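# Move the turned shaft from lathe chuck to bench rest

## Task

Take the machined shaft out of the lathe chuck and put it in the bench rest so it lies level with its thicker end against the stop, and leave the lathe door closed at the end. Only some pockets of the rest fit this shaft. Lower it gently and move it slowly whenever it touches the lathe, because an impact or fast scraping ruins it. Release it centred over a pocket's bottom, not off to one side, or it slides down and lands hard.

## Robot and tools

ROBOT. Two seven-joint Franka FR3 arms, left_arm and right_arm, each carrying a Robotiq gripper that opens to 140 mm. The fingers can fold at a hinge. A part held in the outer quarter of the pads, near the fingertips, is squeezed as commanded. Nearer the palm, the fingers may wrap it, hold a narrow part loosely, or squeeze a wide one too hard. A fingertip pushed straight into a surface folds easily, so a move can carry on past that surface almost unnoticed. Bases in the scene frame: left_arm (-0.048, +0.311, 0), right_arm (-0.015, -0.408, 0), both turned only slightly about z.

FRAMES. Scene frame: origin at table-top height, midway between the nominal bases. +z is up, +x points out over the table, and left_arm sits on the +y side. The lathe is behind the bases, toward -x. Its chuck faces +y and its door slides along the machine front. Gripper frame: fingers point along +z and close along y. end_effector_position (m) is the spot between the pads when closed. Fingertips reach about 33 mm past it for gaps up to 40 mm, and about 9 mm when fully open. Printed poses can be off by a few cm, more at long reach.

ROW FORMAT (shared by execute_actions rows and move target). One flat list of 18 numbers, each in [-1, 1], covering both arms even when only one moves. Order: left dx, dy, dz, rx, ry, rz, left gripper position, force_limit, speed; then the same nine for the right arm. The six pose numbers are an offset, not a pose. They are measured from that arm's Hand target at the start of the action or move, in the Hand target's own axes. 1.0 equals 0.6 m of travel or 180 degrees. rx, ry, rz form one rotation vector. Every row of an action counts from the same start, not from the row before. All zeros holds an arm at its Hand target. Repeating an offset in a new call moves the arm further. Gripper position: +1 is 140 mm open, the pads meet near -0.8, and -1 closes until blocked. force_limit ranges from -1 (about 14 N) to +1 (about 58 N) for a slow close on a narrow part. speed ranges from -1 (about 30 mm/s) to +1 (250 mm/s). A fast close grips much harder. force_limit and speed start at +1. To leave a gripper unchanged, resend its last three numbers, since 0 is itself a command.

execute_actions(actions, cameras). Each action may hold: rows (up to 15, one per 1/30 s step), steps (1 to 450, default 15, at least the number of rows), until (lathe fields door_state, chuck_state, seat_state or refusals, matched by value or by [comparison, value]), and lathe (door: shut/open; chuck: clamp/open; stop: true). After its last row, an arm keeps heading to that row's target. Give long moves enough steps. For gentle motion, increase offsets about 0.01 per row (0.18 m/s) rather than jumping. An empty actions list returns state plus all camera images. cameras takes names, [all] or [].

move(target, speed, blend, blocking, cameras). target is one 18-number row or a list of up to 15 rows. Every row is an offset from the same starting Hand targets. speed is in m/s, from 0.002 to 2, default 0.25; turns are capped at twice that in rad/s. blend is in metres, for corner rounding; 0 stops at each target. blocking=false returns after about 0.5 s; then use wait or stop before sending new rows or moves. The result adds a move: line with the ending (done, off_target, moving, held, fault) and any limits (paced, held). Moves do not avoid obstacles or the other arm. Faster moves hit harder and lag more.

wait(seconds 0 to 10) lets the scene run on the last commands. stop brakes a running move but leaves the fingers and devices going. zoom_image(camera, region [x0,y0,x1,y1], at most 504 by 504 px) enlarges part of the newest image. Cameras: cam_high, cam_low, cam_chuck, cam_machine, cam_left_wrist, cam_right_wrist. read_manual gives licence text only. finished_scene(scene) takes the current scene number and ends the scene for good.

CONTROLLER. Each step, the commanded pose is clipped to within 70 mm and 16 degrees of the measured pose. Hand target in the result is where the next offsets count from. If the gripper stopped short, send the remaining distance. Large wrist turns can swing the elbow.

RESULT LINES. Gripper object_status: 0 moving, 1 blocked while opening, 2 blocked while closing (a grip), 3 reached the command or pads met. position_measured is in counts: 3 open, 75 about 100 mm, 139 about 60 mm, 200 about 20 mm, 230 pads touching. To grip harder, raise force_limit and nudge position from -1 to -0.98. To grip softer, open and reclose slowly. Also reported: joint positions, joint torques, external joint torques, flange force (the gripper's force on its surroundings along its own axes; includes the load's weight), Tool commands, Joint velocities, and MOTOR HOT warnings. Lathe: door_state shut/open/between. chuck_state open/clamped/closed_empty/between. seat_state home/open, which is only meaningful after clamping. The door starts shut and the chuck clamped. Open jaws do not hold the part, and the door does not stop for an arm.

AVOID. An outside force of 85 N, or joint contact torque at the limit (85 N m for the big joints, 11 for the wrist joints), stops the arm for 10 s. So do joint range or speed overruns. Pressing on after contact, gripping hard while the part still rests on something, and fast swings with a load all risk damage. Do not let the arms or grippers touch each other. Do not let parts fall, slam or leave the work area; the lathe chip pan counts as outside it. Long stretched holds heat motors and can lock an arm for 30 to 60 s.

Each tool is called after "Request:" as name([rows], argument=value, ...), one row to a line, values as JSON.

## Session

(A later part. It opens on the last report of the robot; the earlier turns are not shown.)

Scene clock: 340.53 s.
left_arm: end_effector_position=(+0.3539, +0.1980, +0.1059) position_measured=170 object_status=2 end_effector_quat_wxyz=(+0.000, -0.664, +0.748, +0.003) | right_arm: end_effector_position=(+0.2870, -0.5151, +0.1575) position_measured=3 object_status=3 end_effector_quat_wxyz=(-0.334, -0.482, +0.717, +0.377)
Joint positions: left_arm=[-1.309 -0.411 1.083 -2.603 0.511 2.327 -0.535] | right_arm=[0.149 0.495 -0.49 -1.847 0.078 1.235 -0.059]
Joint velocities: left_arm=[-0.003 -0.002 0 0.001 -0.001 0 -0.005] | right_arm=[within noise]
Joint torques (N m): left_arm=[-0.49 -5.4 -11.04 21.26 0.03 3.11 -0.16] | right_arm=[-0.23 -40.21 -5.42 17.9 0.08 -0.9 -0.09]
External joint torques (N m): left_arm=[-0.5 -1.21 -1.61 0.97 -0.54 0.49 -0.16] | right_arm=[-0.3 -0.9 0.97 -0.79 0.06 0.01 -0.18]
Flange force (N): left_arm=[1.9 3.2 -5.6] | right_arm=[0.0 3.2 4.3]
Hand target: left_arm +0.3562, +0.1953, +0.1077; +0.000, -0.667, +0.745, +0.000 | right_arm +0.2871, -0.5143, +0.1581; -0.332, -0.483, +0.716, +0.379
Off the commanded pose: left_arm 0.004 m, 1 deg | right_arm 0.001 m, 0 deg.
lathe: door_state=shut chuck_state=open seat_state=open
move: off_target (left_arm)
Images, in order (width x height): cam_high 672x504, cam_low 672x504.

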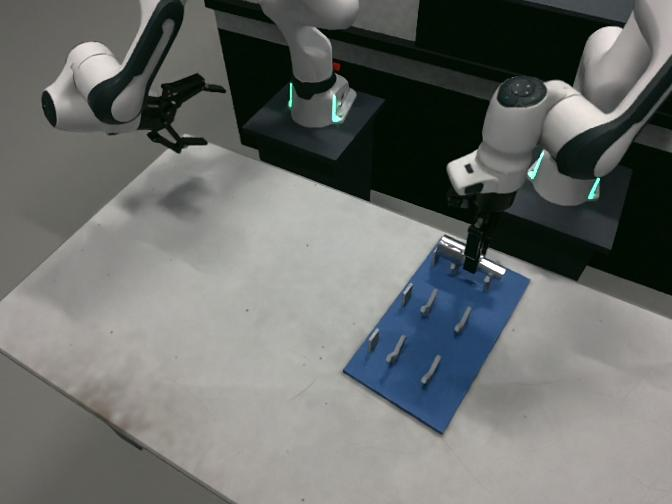

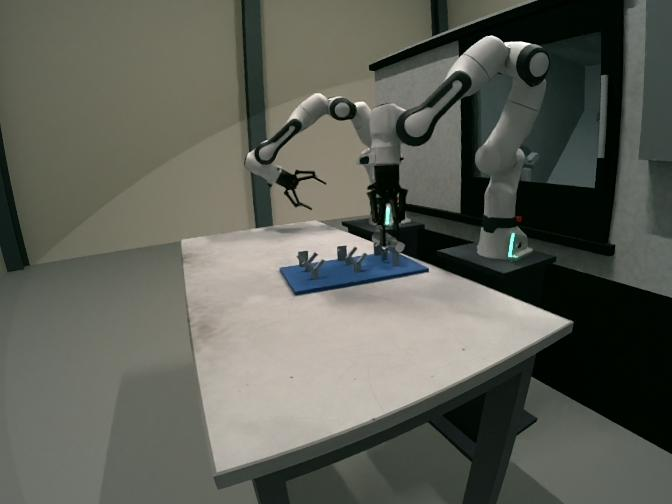

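Request:
move(target=[0.004,0,0,0,0,0,-0.98,0.3,-1,0,0,0,0,0,0,1,1,1], speed=0.008, cameras=["cam_high","cam_low"])

Request:
zoom_image(camera="cam_high", region=[420, 220, 500, 300])

Scene clock: 344.70 s.
left_arm: end_effector_position=(+0.3539, +0.1970, +0.1057) position_measured=170 object_status=2 end_effector_quat_wxyz=(+0.000, -0.664, +0.748, +0.004) | right_arm: end_effector_position=(+0.2870, -0.5151, +0.1575) position_measured=3 object_status=3 end_effector_quat_wxyz=(-0.334, -0.482, +0.717, +0.377)
Joint positions: left_arm=[-1.313 -0.408 1.083 -2.601 0.509 2.327 -0.538] | right_arm=[0.149 0.495 -0.49 -1.847 0.078 1.235 -0.059]
Joint torques (N m): left_arm=[-1.53 -5.98 -11.84 21.2 -0.47 3.34 -0.36] | right_arm=[-0.22 -40.21 -5.43 17.94 0.07 -0.9 -0.04]
External joint torques (N m): left_arm=[-1.7 -1.64 -2.62 0.83 -1.03 0.73 -0.36] | right_arm=[-0.14 -0.81 1.1 -0.76 0.05 0.01 -0.13]
Flange force (N): left_arm=[5.2 3.1 -6.1] | right_arm=[-0.3 3.0 4.2]
Hand target: left_arm +0.3559, +0.1930, +0.1077; +0.000, -0.667, +0.745, +0.000 | right_arm +0.2871, -0.5143, +0.1581; -0.332, -0.483, +0.716, +0.379
Off the commanded pose: left_arm 0.005 m, 1 deg | right_arm 0.001 m, 0 deg.
lathe: door_state=shut chuck_state=open seat_state=open
move: off_target (left_arm)
Images, in order (width x height): cam_high 672x504, cam_low 672x504.

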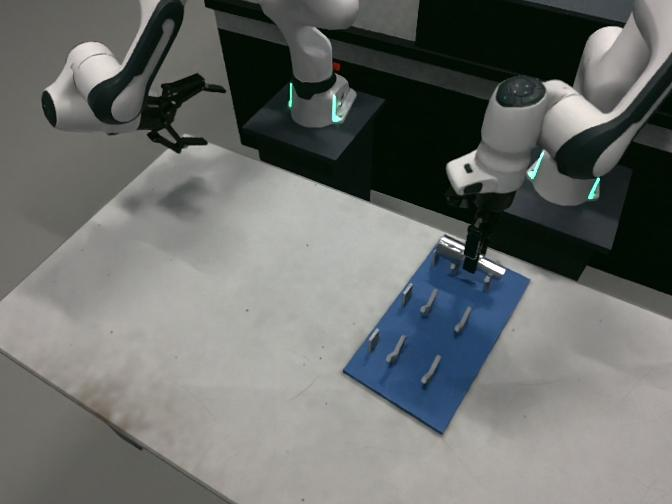

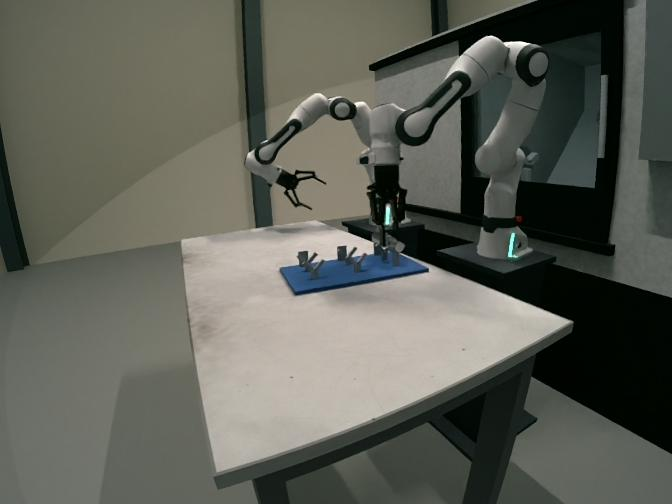

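Scaled by 6.300 from the camera's 672x504 image, which has a finer 960x720 frame.

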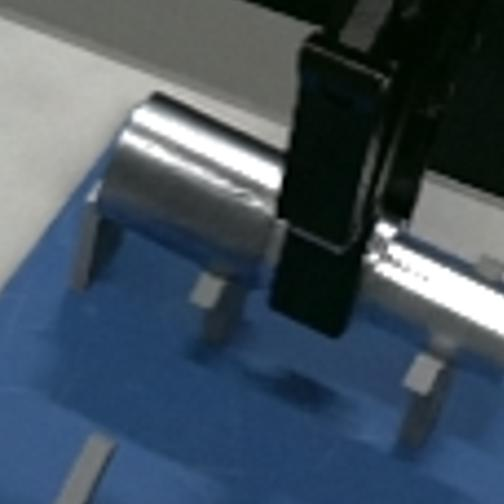

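Request:
move([
  [-0.002,0,0,0,0,0,-0.98,0.3,-1,0,0,0,0,0,0,1,1,1],
  [-0.002,0,0.003,0,0,0,-0.98,0.3,-1,0,0,0,0,0,0,1,1,1],
], speed=0.008)

Request:
move(target=[0,0,0.003,0,0,0,-0.98,0.3,-1,0,0,0,0,0,0,1,1,1], speed=0.006, cameras=["cam_high","cam_low","cam_left_wrist"])

Request:
zoom_image(camera="cam_low", region=[360, 220, 430, 280])

Scene clock: 350.20 s.
left_arm: end_effector_position=(+0.3544, +0.1970, +0.1052) position_measured=170 object_status=2 end_effector_quat_wxyz=(+0.000, -0.664, +0.747, +0.004) | right_arm: end_effector_position=(+0.2870, -0.5151, +0.1575) position_measured=3 object_status=3 end_effector_quat_wxyz=(-0.334, -0.482, +0.717, +0.377)
Joint positions: left_arm=[-1.315 -0.406 1.085 -2.601 0.509 2.329 -0.538] | right_arm=[0.149 0.495 -0.49 -1.847 0.078 1.235 -0.059]
Joint torques (N m): left_arm=[-0.95 -4.97 -9.91 19.86 -0.1 3.79 -0.31] | right_arm=[-0.24 -40.21 -5.4 17.88 0.08 -0.91 -0.08]
External joint torques (N m): left_arm=[-1.01 -0.76 -0.63 -0.41 -0.66 1.19 -0.31] | right_arm=[-0.28 -0.68 1.05 -0.91 0.05 0 -0.17]
Flange force (N): left_arm=[3.2 0.1 3.1] | right_arm=[-0.1 2.8 4.4]
Hand target: left_arm +0.3561, +0.1941, +0.1059; +0.000, -0.667, +0.745, +0.000 | right_arm +0.2871, -0.5143, +0.1581; -0.332, -0.483, +0.716, +0.379
Off the commanded pose: left_arm 0.003 m, 1 deg | right_arm 0.001 m, 0 deg.
lathe: door_state=shut chuck_state=open seat_state=open
move: done

Scene clock: 350.90 s.
left_arm: end_effector_position=(+0.3545, +0.1970, +0.1051) position_measured=170 object_status=2 end_effector_quat_wxyz=(+0.000, -0.664, +0.747, +0.004) | right_arm: end_effector_position=(+0.2870, -0.5151, +0.1575) position_measured=3 object_status=3 end_effector_quat_wxyz=(-0.334, -0.482, +0.717, +0.377)
Joint positions: left_arm=[-1.32 -0.406 1.09 -2.599 0.509 2.328 -0.538] | right_arm=[0.149 0.495 -0.49 -1.847 0.078 1.235 -0.059]
Joint velocities: left_arm=[-0.004 0 0.004 0.001 0.001 -0.003 0] | right_arm=[within noise]
Joint torques (N m): left_arm=[-1 -2.47 -8.31 17.92 0.22 5 -0.33] | right_arm=[-0.21 -40.26 -5.47 17.91 0.09 -0.89 -0.05]
External joint torques (N m): left_arm=[-1.04 1.61 1.05 -2.38 -0.35 2.39 -0.33] | right_arm=[-0.24 -0.8 0.97 -0.82 0.06 0.03 -0.14]
Flange force (N): left_arm=[4.9 -7.8 20.2] | right_arm=[-0.2 3.0 4.4]
Hand target: left_arm +0.3561, +0.1941, +0.1041; +0.000, -0.667, +0.745, +0.000 | right_arm +0.2871, -0.5143, +0.1581; -0.332, -0.483, +0.716, +0.379
Off the commanded pose: left_arm 0.003 m, 1 deg | right_arm 0.001 m, 0 deg.
lathe: door_state=shut chuck_state=open seat_state=open
move: done
Images, in order (width x height): cam_high 672x504, cam_low 672x504, cam_left_wrist 672x504.

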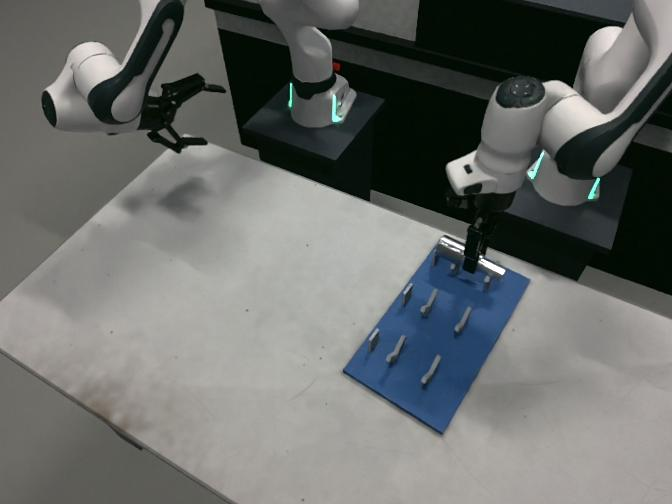

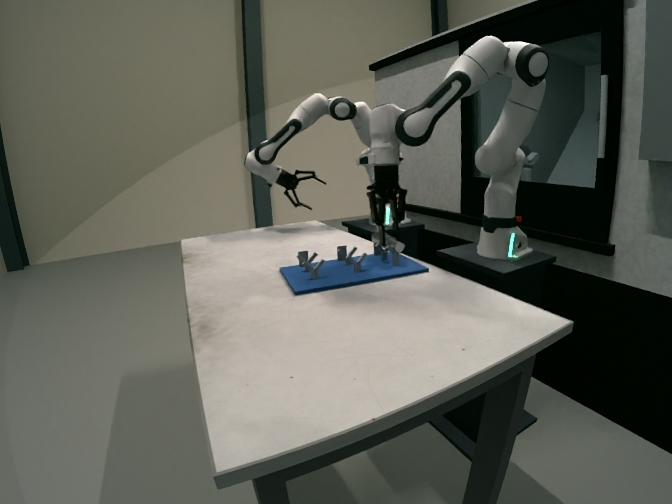

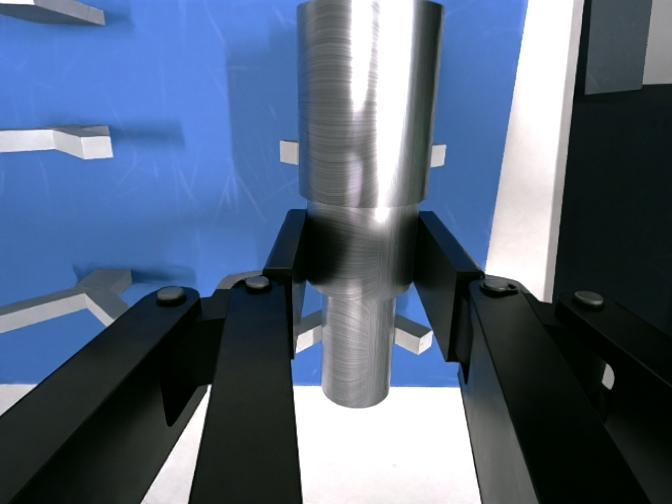

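Scaled by 7.200 from the camera's 672x504 image, which has a finer 960x720 frame.

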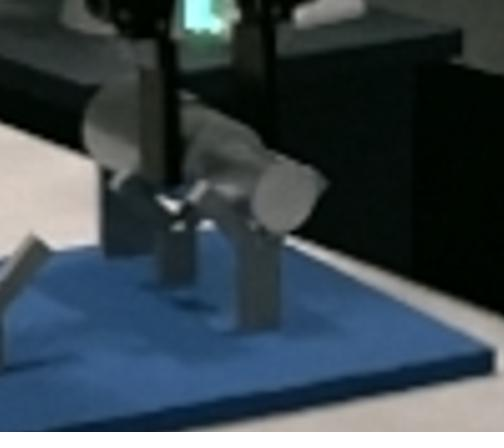

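Request:
move(target=[0,0.003,-0.002,0,0,0,-0.98,0.3,-1,0,0,0,0,0,0,1,1,1], speed=0.006)

Request:
move(target=[0,0.0025,0,0,0,0,-0.98,0.3,-1,0,0,0,0,0,0,1,1,1], speed=0.006, cameras=["cam_left_wrist"])

Request:
zoom_image(camera="cam_left_wrist", region=[240, 90, 480, 370])

Scene clock: 357.17 s.
left_arm: end_effector_position=(+0.3544, +0.1970, +0.1052) position_measured=170 object_status=2 end_effector_quat_wxyz=(+0.000, -0.665, +0.747, +0.003) | right_arm: end_effector_position=(+0.2870, -0.5151, +0.1575) position_measured=3 object_status=3 end_effector_quat_wxyz=(-0.334, -0.482, +0.717, +0.377)
Joint positions: left_arm=[-1.313 -0.408 1.086 -2.602 0.509 2.331 -0.538] | right_arm=[0.149 0.495 -0.49 -1.847 0.078 1.235 -0.059]
Joint torques (N m): left_arm=[-0.73 -5.5 -10.88 17.5 -0.56 3.48 -0.58] | right_arm=[-0.18 -40.22 -5.39 17.88 0.08 -0.88 -0.03]
External joint torques (N m): left_arm=[-0.72 -1.41 -1.52 -2.73 -1.13 0.87 -0.58] | right_arm=[-0.26 -0.9 0.98 -0.8 0.05 0.04 -0.12]
Flange force (N): left_arm=[2.2 12.3 -0.5] | right_arm=[-0.1 3.3 4.5]
Hand target: left_arm +0.3543, +0.1943, +0.1053; +0.000, -0.667, +0.745, +0.000 | right_arm +0.2871, -0.5143, +0.1581; -0.332, -0.483, +0.716, +0.379
Off the commanded pose: left_arm 0.003 m, 1 deg | right_arm 0.001 m, 0 deg.
lathe: door_state=shut chuck_state=open seat_state=open
move: done

Scene clock: 357.97 s.
left_arm: end_effector_position=(+0.3542, +0.1971, +0.1053) position_measured=170 object_status=2 end_effector_quat_wxyz=(+0.001, -0.665, +0.747, +0.001) | right_arm: end_effector_position=(+0.2870, -0.5151, +0.1575) position_measured=3 object_status=3 end_effector_quat_wxyz=(-0.334, -0.482, +0.717, +0.377)
Joint positions: left_arm=[-1.303 -0.408 1.076 -2.607 0.509 2.336 -0.538] | right_arm=[0.149 0.495 -0.49 -1.847 0.078 1.235 -0.059]
Joint velocities: left_arm=[0.004 0.001 -0.004 -0.002 0 0.002 0] | right_arm=[within noise]
Joint torques (N m): left_arm=[-0.89 -6.42 -11.96 17.82 -0.91 2.77 -0.48] | right_arm=[-0.21 -40.21 -5.4 17.9 0.08 -0.9 -0.09]
External joint torques (N m): left_arm=[-0.94 -2.09 -2.72 -2.43 -1.47 0.15 -0.48] | right_arm=[-0.09 -0.84 1.13 -0.77 0.07 0.02 -0.18]
Flange force (N): left_arm=[2.5 16.2 -7.8] | right_arm=[-0.4 3.1 4.2]
Hand target: left_arm +0.3528, +0.1945, +0.1053; +0.000, -0.667, +0.745, +0.000 | right_arm +0.2871, -0.5143, +0.1581; -0.332, -0.483, +0.716, +0.379
Off the commanded pose: left_arm 0.003 m, 0 deg | right_arm 0.001 m, 0 deg.
lathe: door_state=shut chuck_state=open seat_state=open
move: done
Images, in order (width x height): cam_left_wrist 672x504.

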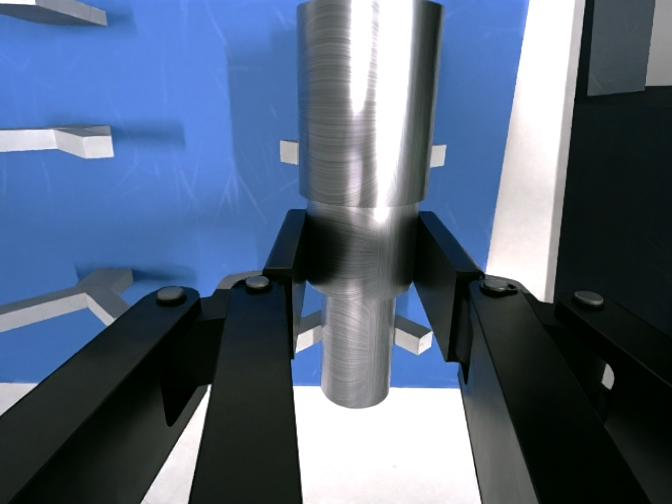

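Scaled by 1.800 from the camera's 672x504 image, which has a finer 960x720 frame.

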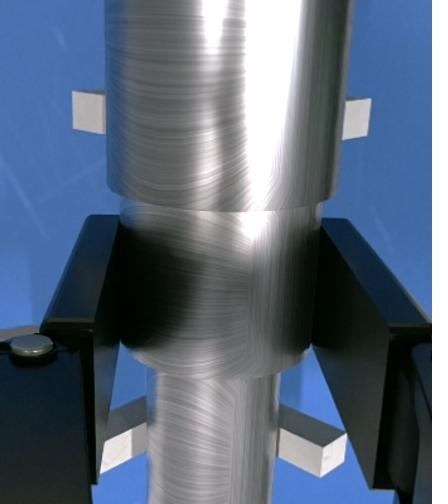

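Request:
move(target=[0,-0.0055,0.0005,0,0,0,-0.98,0.3,-1,0,0,0,0,0,0,1,1,1], speed=0.006)

Scene clock: 362.53 s.
left_arm: end_effector_position=(+0.3545, +0.1970, +0.1052) position_measured=170 object_status=2 end_effector_quat_wxyz=(+0.000, -0.665, +0.747, +0.004) | right_arm: end_effector_position=(+0.2870, -0.5151, +0.1575) position_measured=3 object_status=3 end_effector_quat_wxyz=(-0.334, -0.482, +0.717, +0.377)
Joint positions: left_arm=[-1.314 -0.404 1.084 -2.601 0.506 2.33 -0.537] | right_arm=[0.149 0.495 -0.49 -1.847 0.078 1.235 -0.059]
Joint torques (N m): left_arm=[-1.31 -3.9 -9.05 18.86 -0.1 4.33 -0.27] | right_arm=[-0.25 -40.2 -5.4 17.94 0.07 -0.9 -0.07]
External joint torques (N m): left_arm=[-1.35 0.39 0.22 -1.44 -0.66 1.71 -0.28] | right_arm=[-0.3 -0.79 1 -0.77 0.04 0.02 -0.16]
Flange force (N): left_arm=[4.8 -5.2 12.1] | right_arm=[-0.1 2.8 4.1]
Hand target: left_arm +0.3561, +0.1941, +0.1050; +0.000, -0.667, +0.745, +0.000 | right_arm +0.2871, -0.5143, +0.1581; -0.332, -0.483, +0.716, +0.379
Off the commanded pose: left_arm 0.003 m, 1 deg | right_arm 0.001 m, 0 deg.
lathe: door_state=shut chuck_state=open seat_state=open
move: done

Request:
execute_actions([
  {"rows":[[0,0,0,0,0,0,-0.1,0.3,-1,0,0,0,0,0,0,1,1,1]],"steps":45},
], cameras=["cam_low","cam_high","cam_left_wrist"])

Scene clock: 373.20 s.
left_arm: end_effector_position=(+0.3563, +0.1947, +0.1055) position_measured=141 object_status=3 end_effector_quat_wxyz=(+0.001, -0.665, +0.747, +0.000) | right_arm: end_effector_position=(+0.2870, -0.5151, +0.1575) position_measured=3 object_status=3 end_effector_quat_wxyz=(-0.334, -0.482, +0.717, +0.377)
Joint positions: left_arm=[-1.317 -0.403 1.087 -2.601 0.506 2.339 -0.537] | right_arm=[0.149 0.495 -0.49 -1.847 0.078 1.235 -0.059]
Joint torques (N m): left_arm=[-0.28 -4.29 -9.92 19.24 0.18 2.79 -0.1] | right_arm=[-0.19 -40.23 -5.38 17.88 0.08 -0.9 -0.05]
External joint torques (N m): left_arm=[-0.28 0.05 -0.59 -1.14 -0.38 0.14 -0.1] | right_arm=[-0.29 -0.8 0.99 -0.87 0.05 0.01 -0.14]
Flange force (N): left_arm=[1.2 3.1 0.8] | right_arm=[-0.1 3.1 4.5]
Hand target: left_arm +0.3561, +0.1941, +0.1050; +0.000, -0.667, +0.745, +0.000 | right_arm +0.2871, -0.5143, +0.1581; -0.332, -0.483, +0.716, +0.379
Off the commanded pose: left_arm 0.001 m, 0 deg | right_arm 0.001 m, 0 deg.
lathe: door_state=shut chuck_state=open seat_state=open
Images, in order (width x height): cam_high 672x504, cam_low 672x504, cam_left_wrist 672x504.

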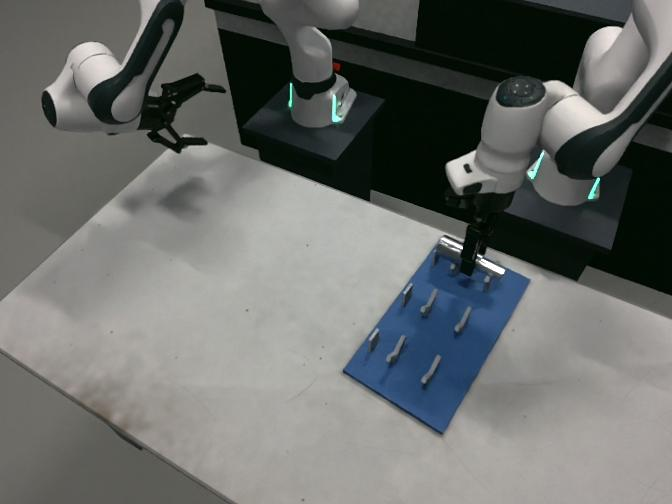

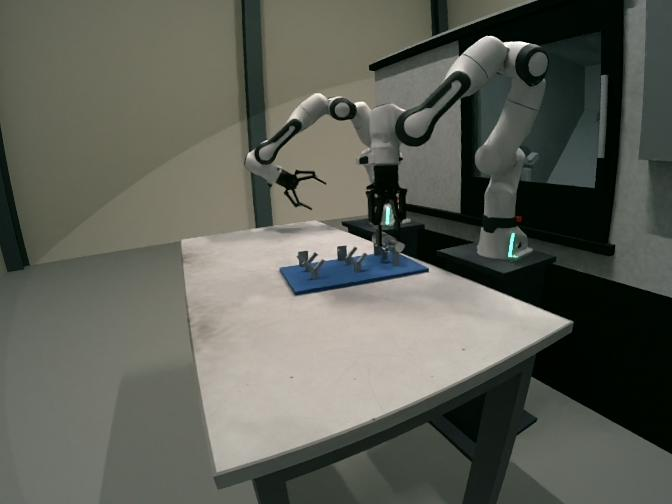

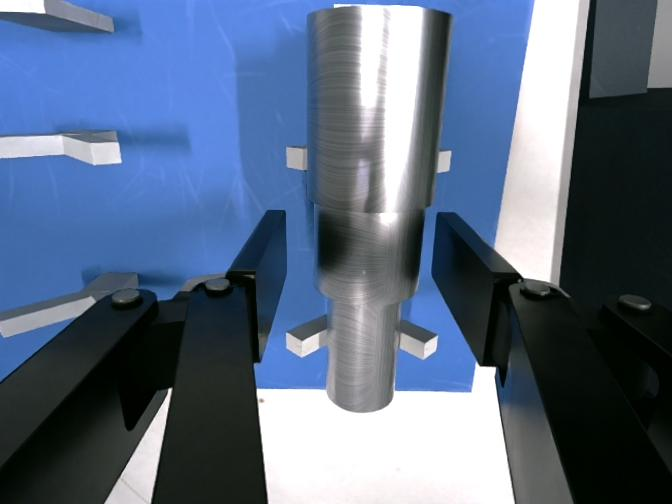

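Request:
move([
  [0,0.002,-0.05,0,0,0,-0.1,0.3,-1,0,0,0,0,0,0,1,1,1],
  [-0.03,0.03,-0.33,0,0,0,-0.1,0.3,-1,0,0,0,0,0,0,1,1,1],
], speed=[0.04,0.15], blend=[0.005,0], cameras=["all"])

Scene clock: 377.97 s.
left_arm: end_effector_position=(+0.3412, +0.2150, +0.3024) position_measured=141 object_status=3 end_effector_quat_wxyz=(-0.001, +0.669, -0.743, +0.000) | right_arm: end_effector_position=(+0.2870, -0.5151, +0.1575) position_measured=3 object_status=3 end_effector_quat_wxyz=(-0.334, -0.482, +0.717, +0.377)
Joint positions: left_arm=[-1.126 -0.7 0.711 -2.334 0.444 1.749 -0.544] | right_arm=[0.149 0.495 -0.49 -1.847 0.078 1.235 -0.059]
Joint velocities: left_arm=[-0.002 0 0 -0.001 0 -0.004 -0.001] | right_arm=[within noise]
Joint torques (N m): left_arm=[-0.48 -3.84 -14.14 22.26 0.72 2.34 0.17] | right_arm=[-0.25 -40.18 -5.42 17.91 0.08 -0.9 -0.07]
External joint torques (N m): left_arm=[-0.54 -1.52 -1.21 -0.51 -0.06 -0.3 0.17] | right_arm=[-0.24 -0.7 1.06 -0.82 0.06 0.02 -0.16]
Flange force (N): left_arm=[-0.9 7.6 -0.9] | right_arm=[-0.2 2.7 4.2]
Hand target: left_arm +0.3402, +0.2142, +0.3030; +0.000, -0.667, +0.745, +0.000 | right_arm +0.2871, -0.5143, +0.1581; -0.332, -0.483, +0.716, +0.379
Off the commanded pose: left_arm 0.001 m, 0 deg | right_arm 0.001 m, 0 deg.
lathe: door_state=shut chuck_state=open seat_state=open
move: done

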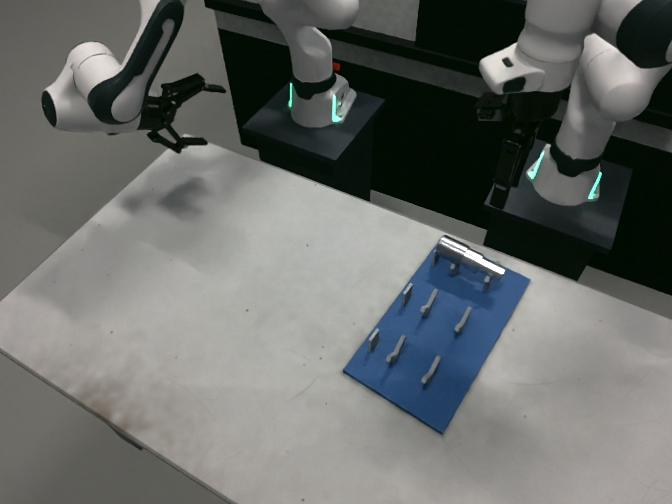

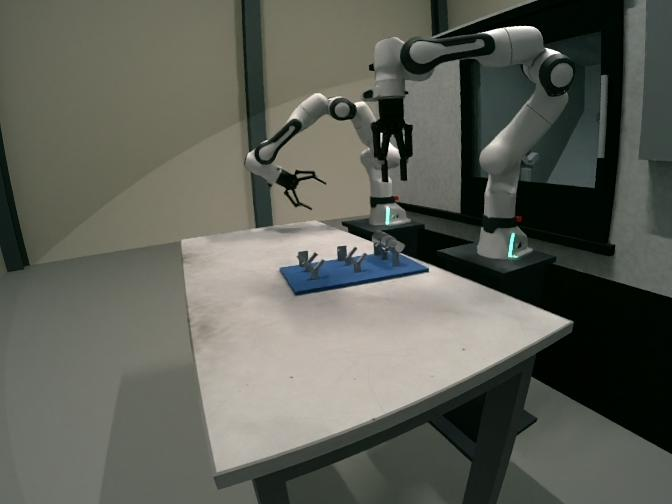

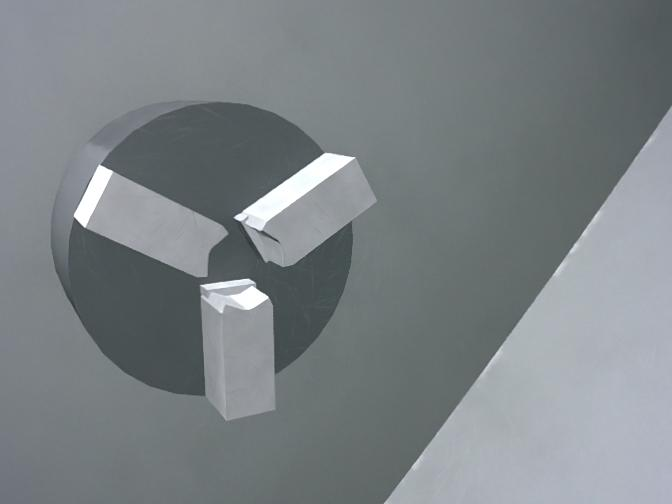

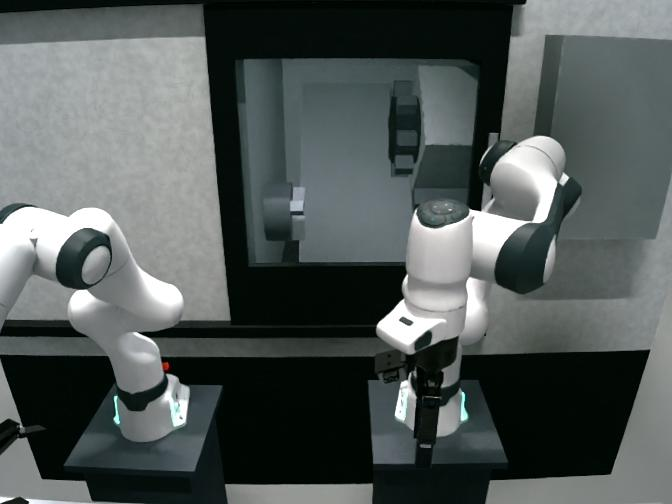

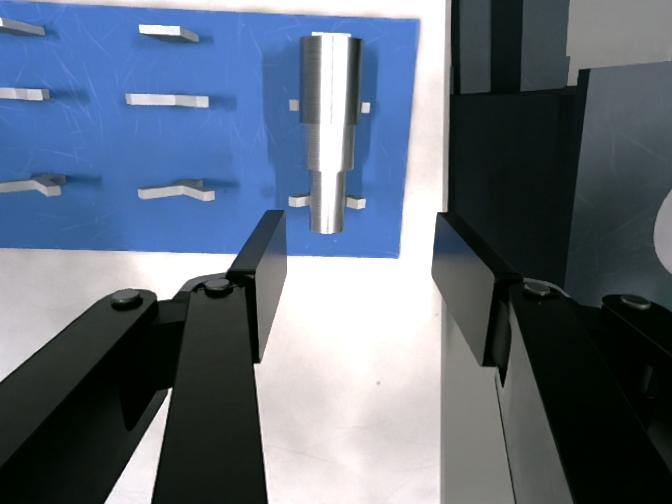

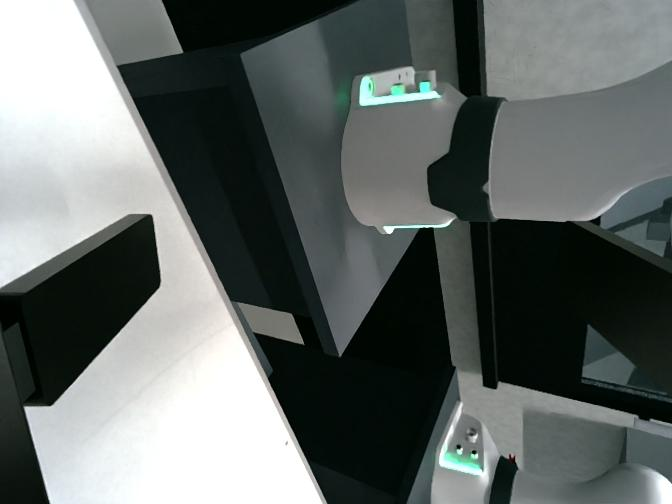

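Request:
zoom_image(camera="cam_left_wrist", region=[260, 20, 400, 250])

Request:
zoom_image(camera="cam_low", region=[350, 215, 440, 285])

Request:
zoom_image(camera="cam_high", region=[420, 220, 540, 310])

Scaled by 2.191 from the camera's 672x504 image, which has a finer 960x720 frame.

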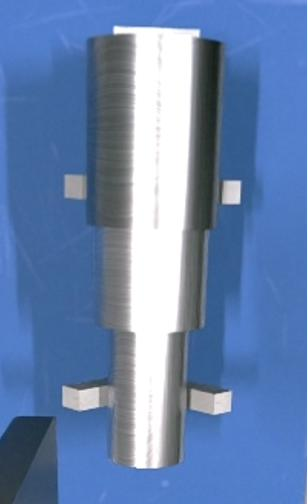

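Scaled by 5.600 from the camera's 672x504 image, which has a finer 960x720 frame.

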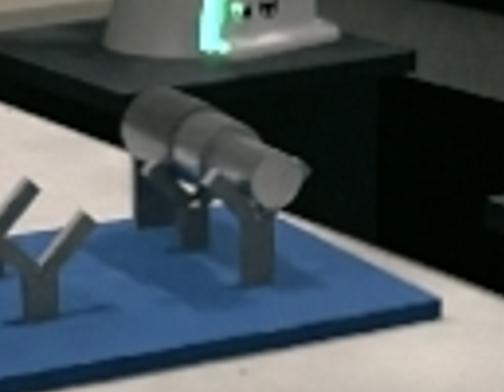

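Scaled by 4.200 from the camera's 672x504 image, which has a finer 960x720 frame.

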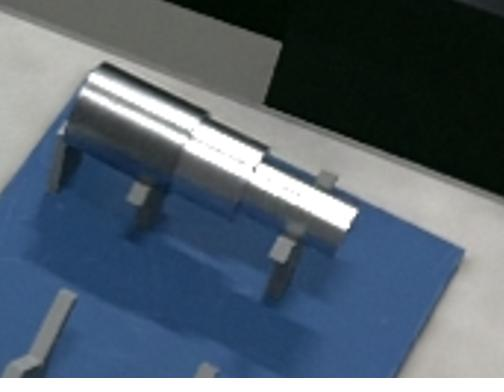

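Request:
finished_scene(scene=2)

The scene is finished: the task was done.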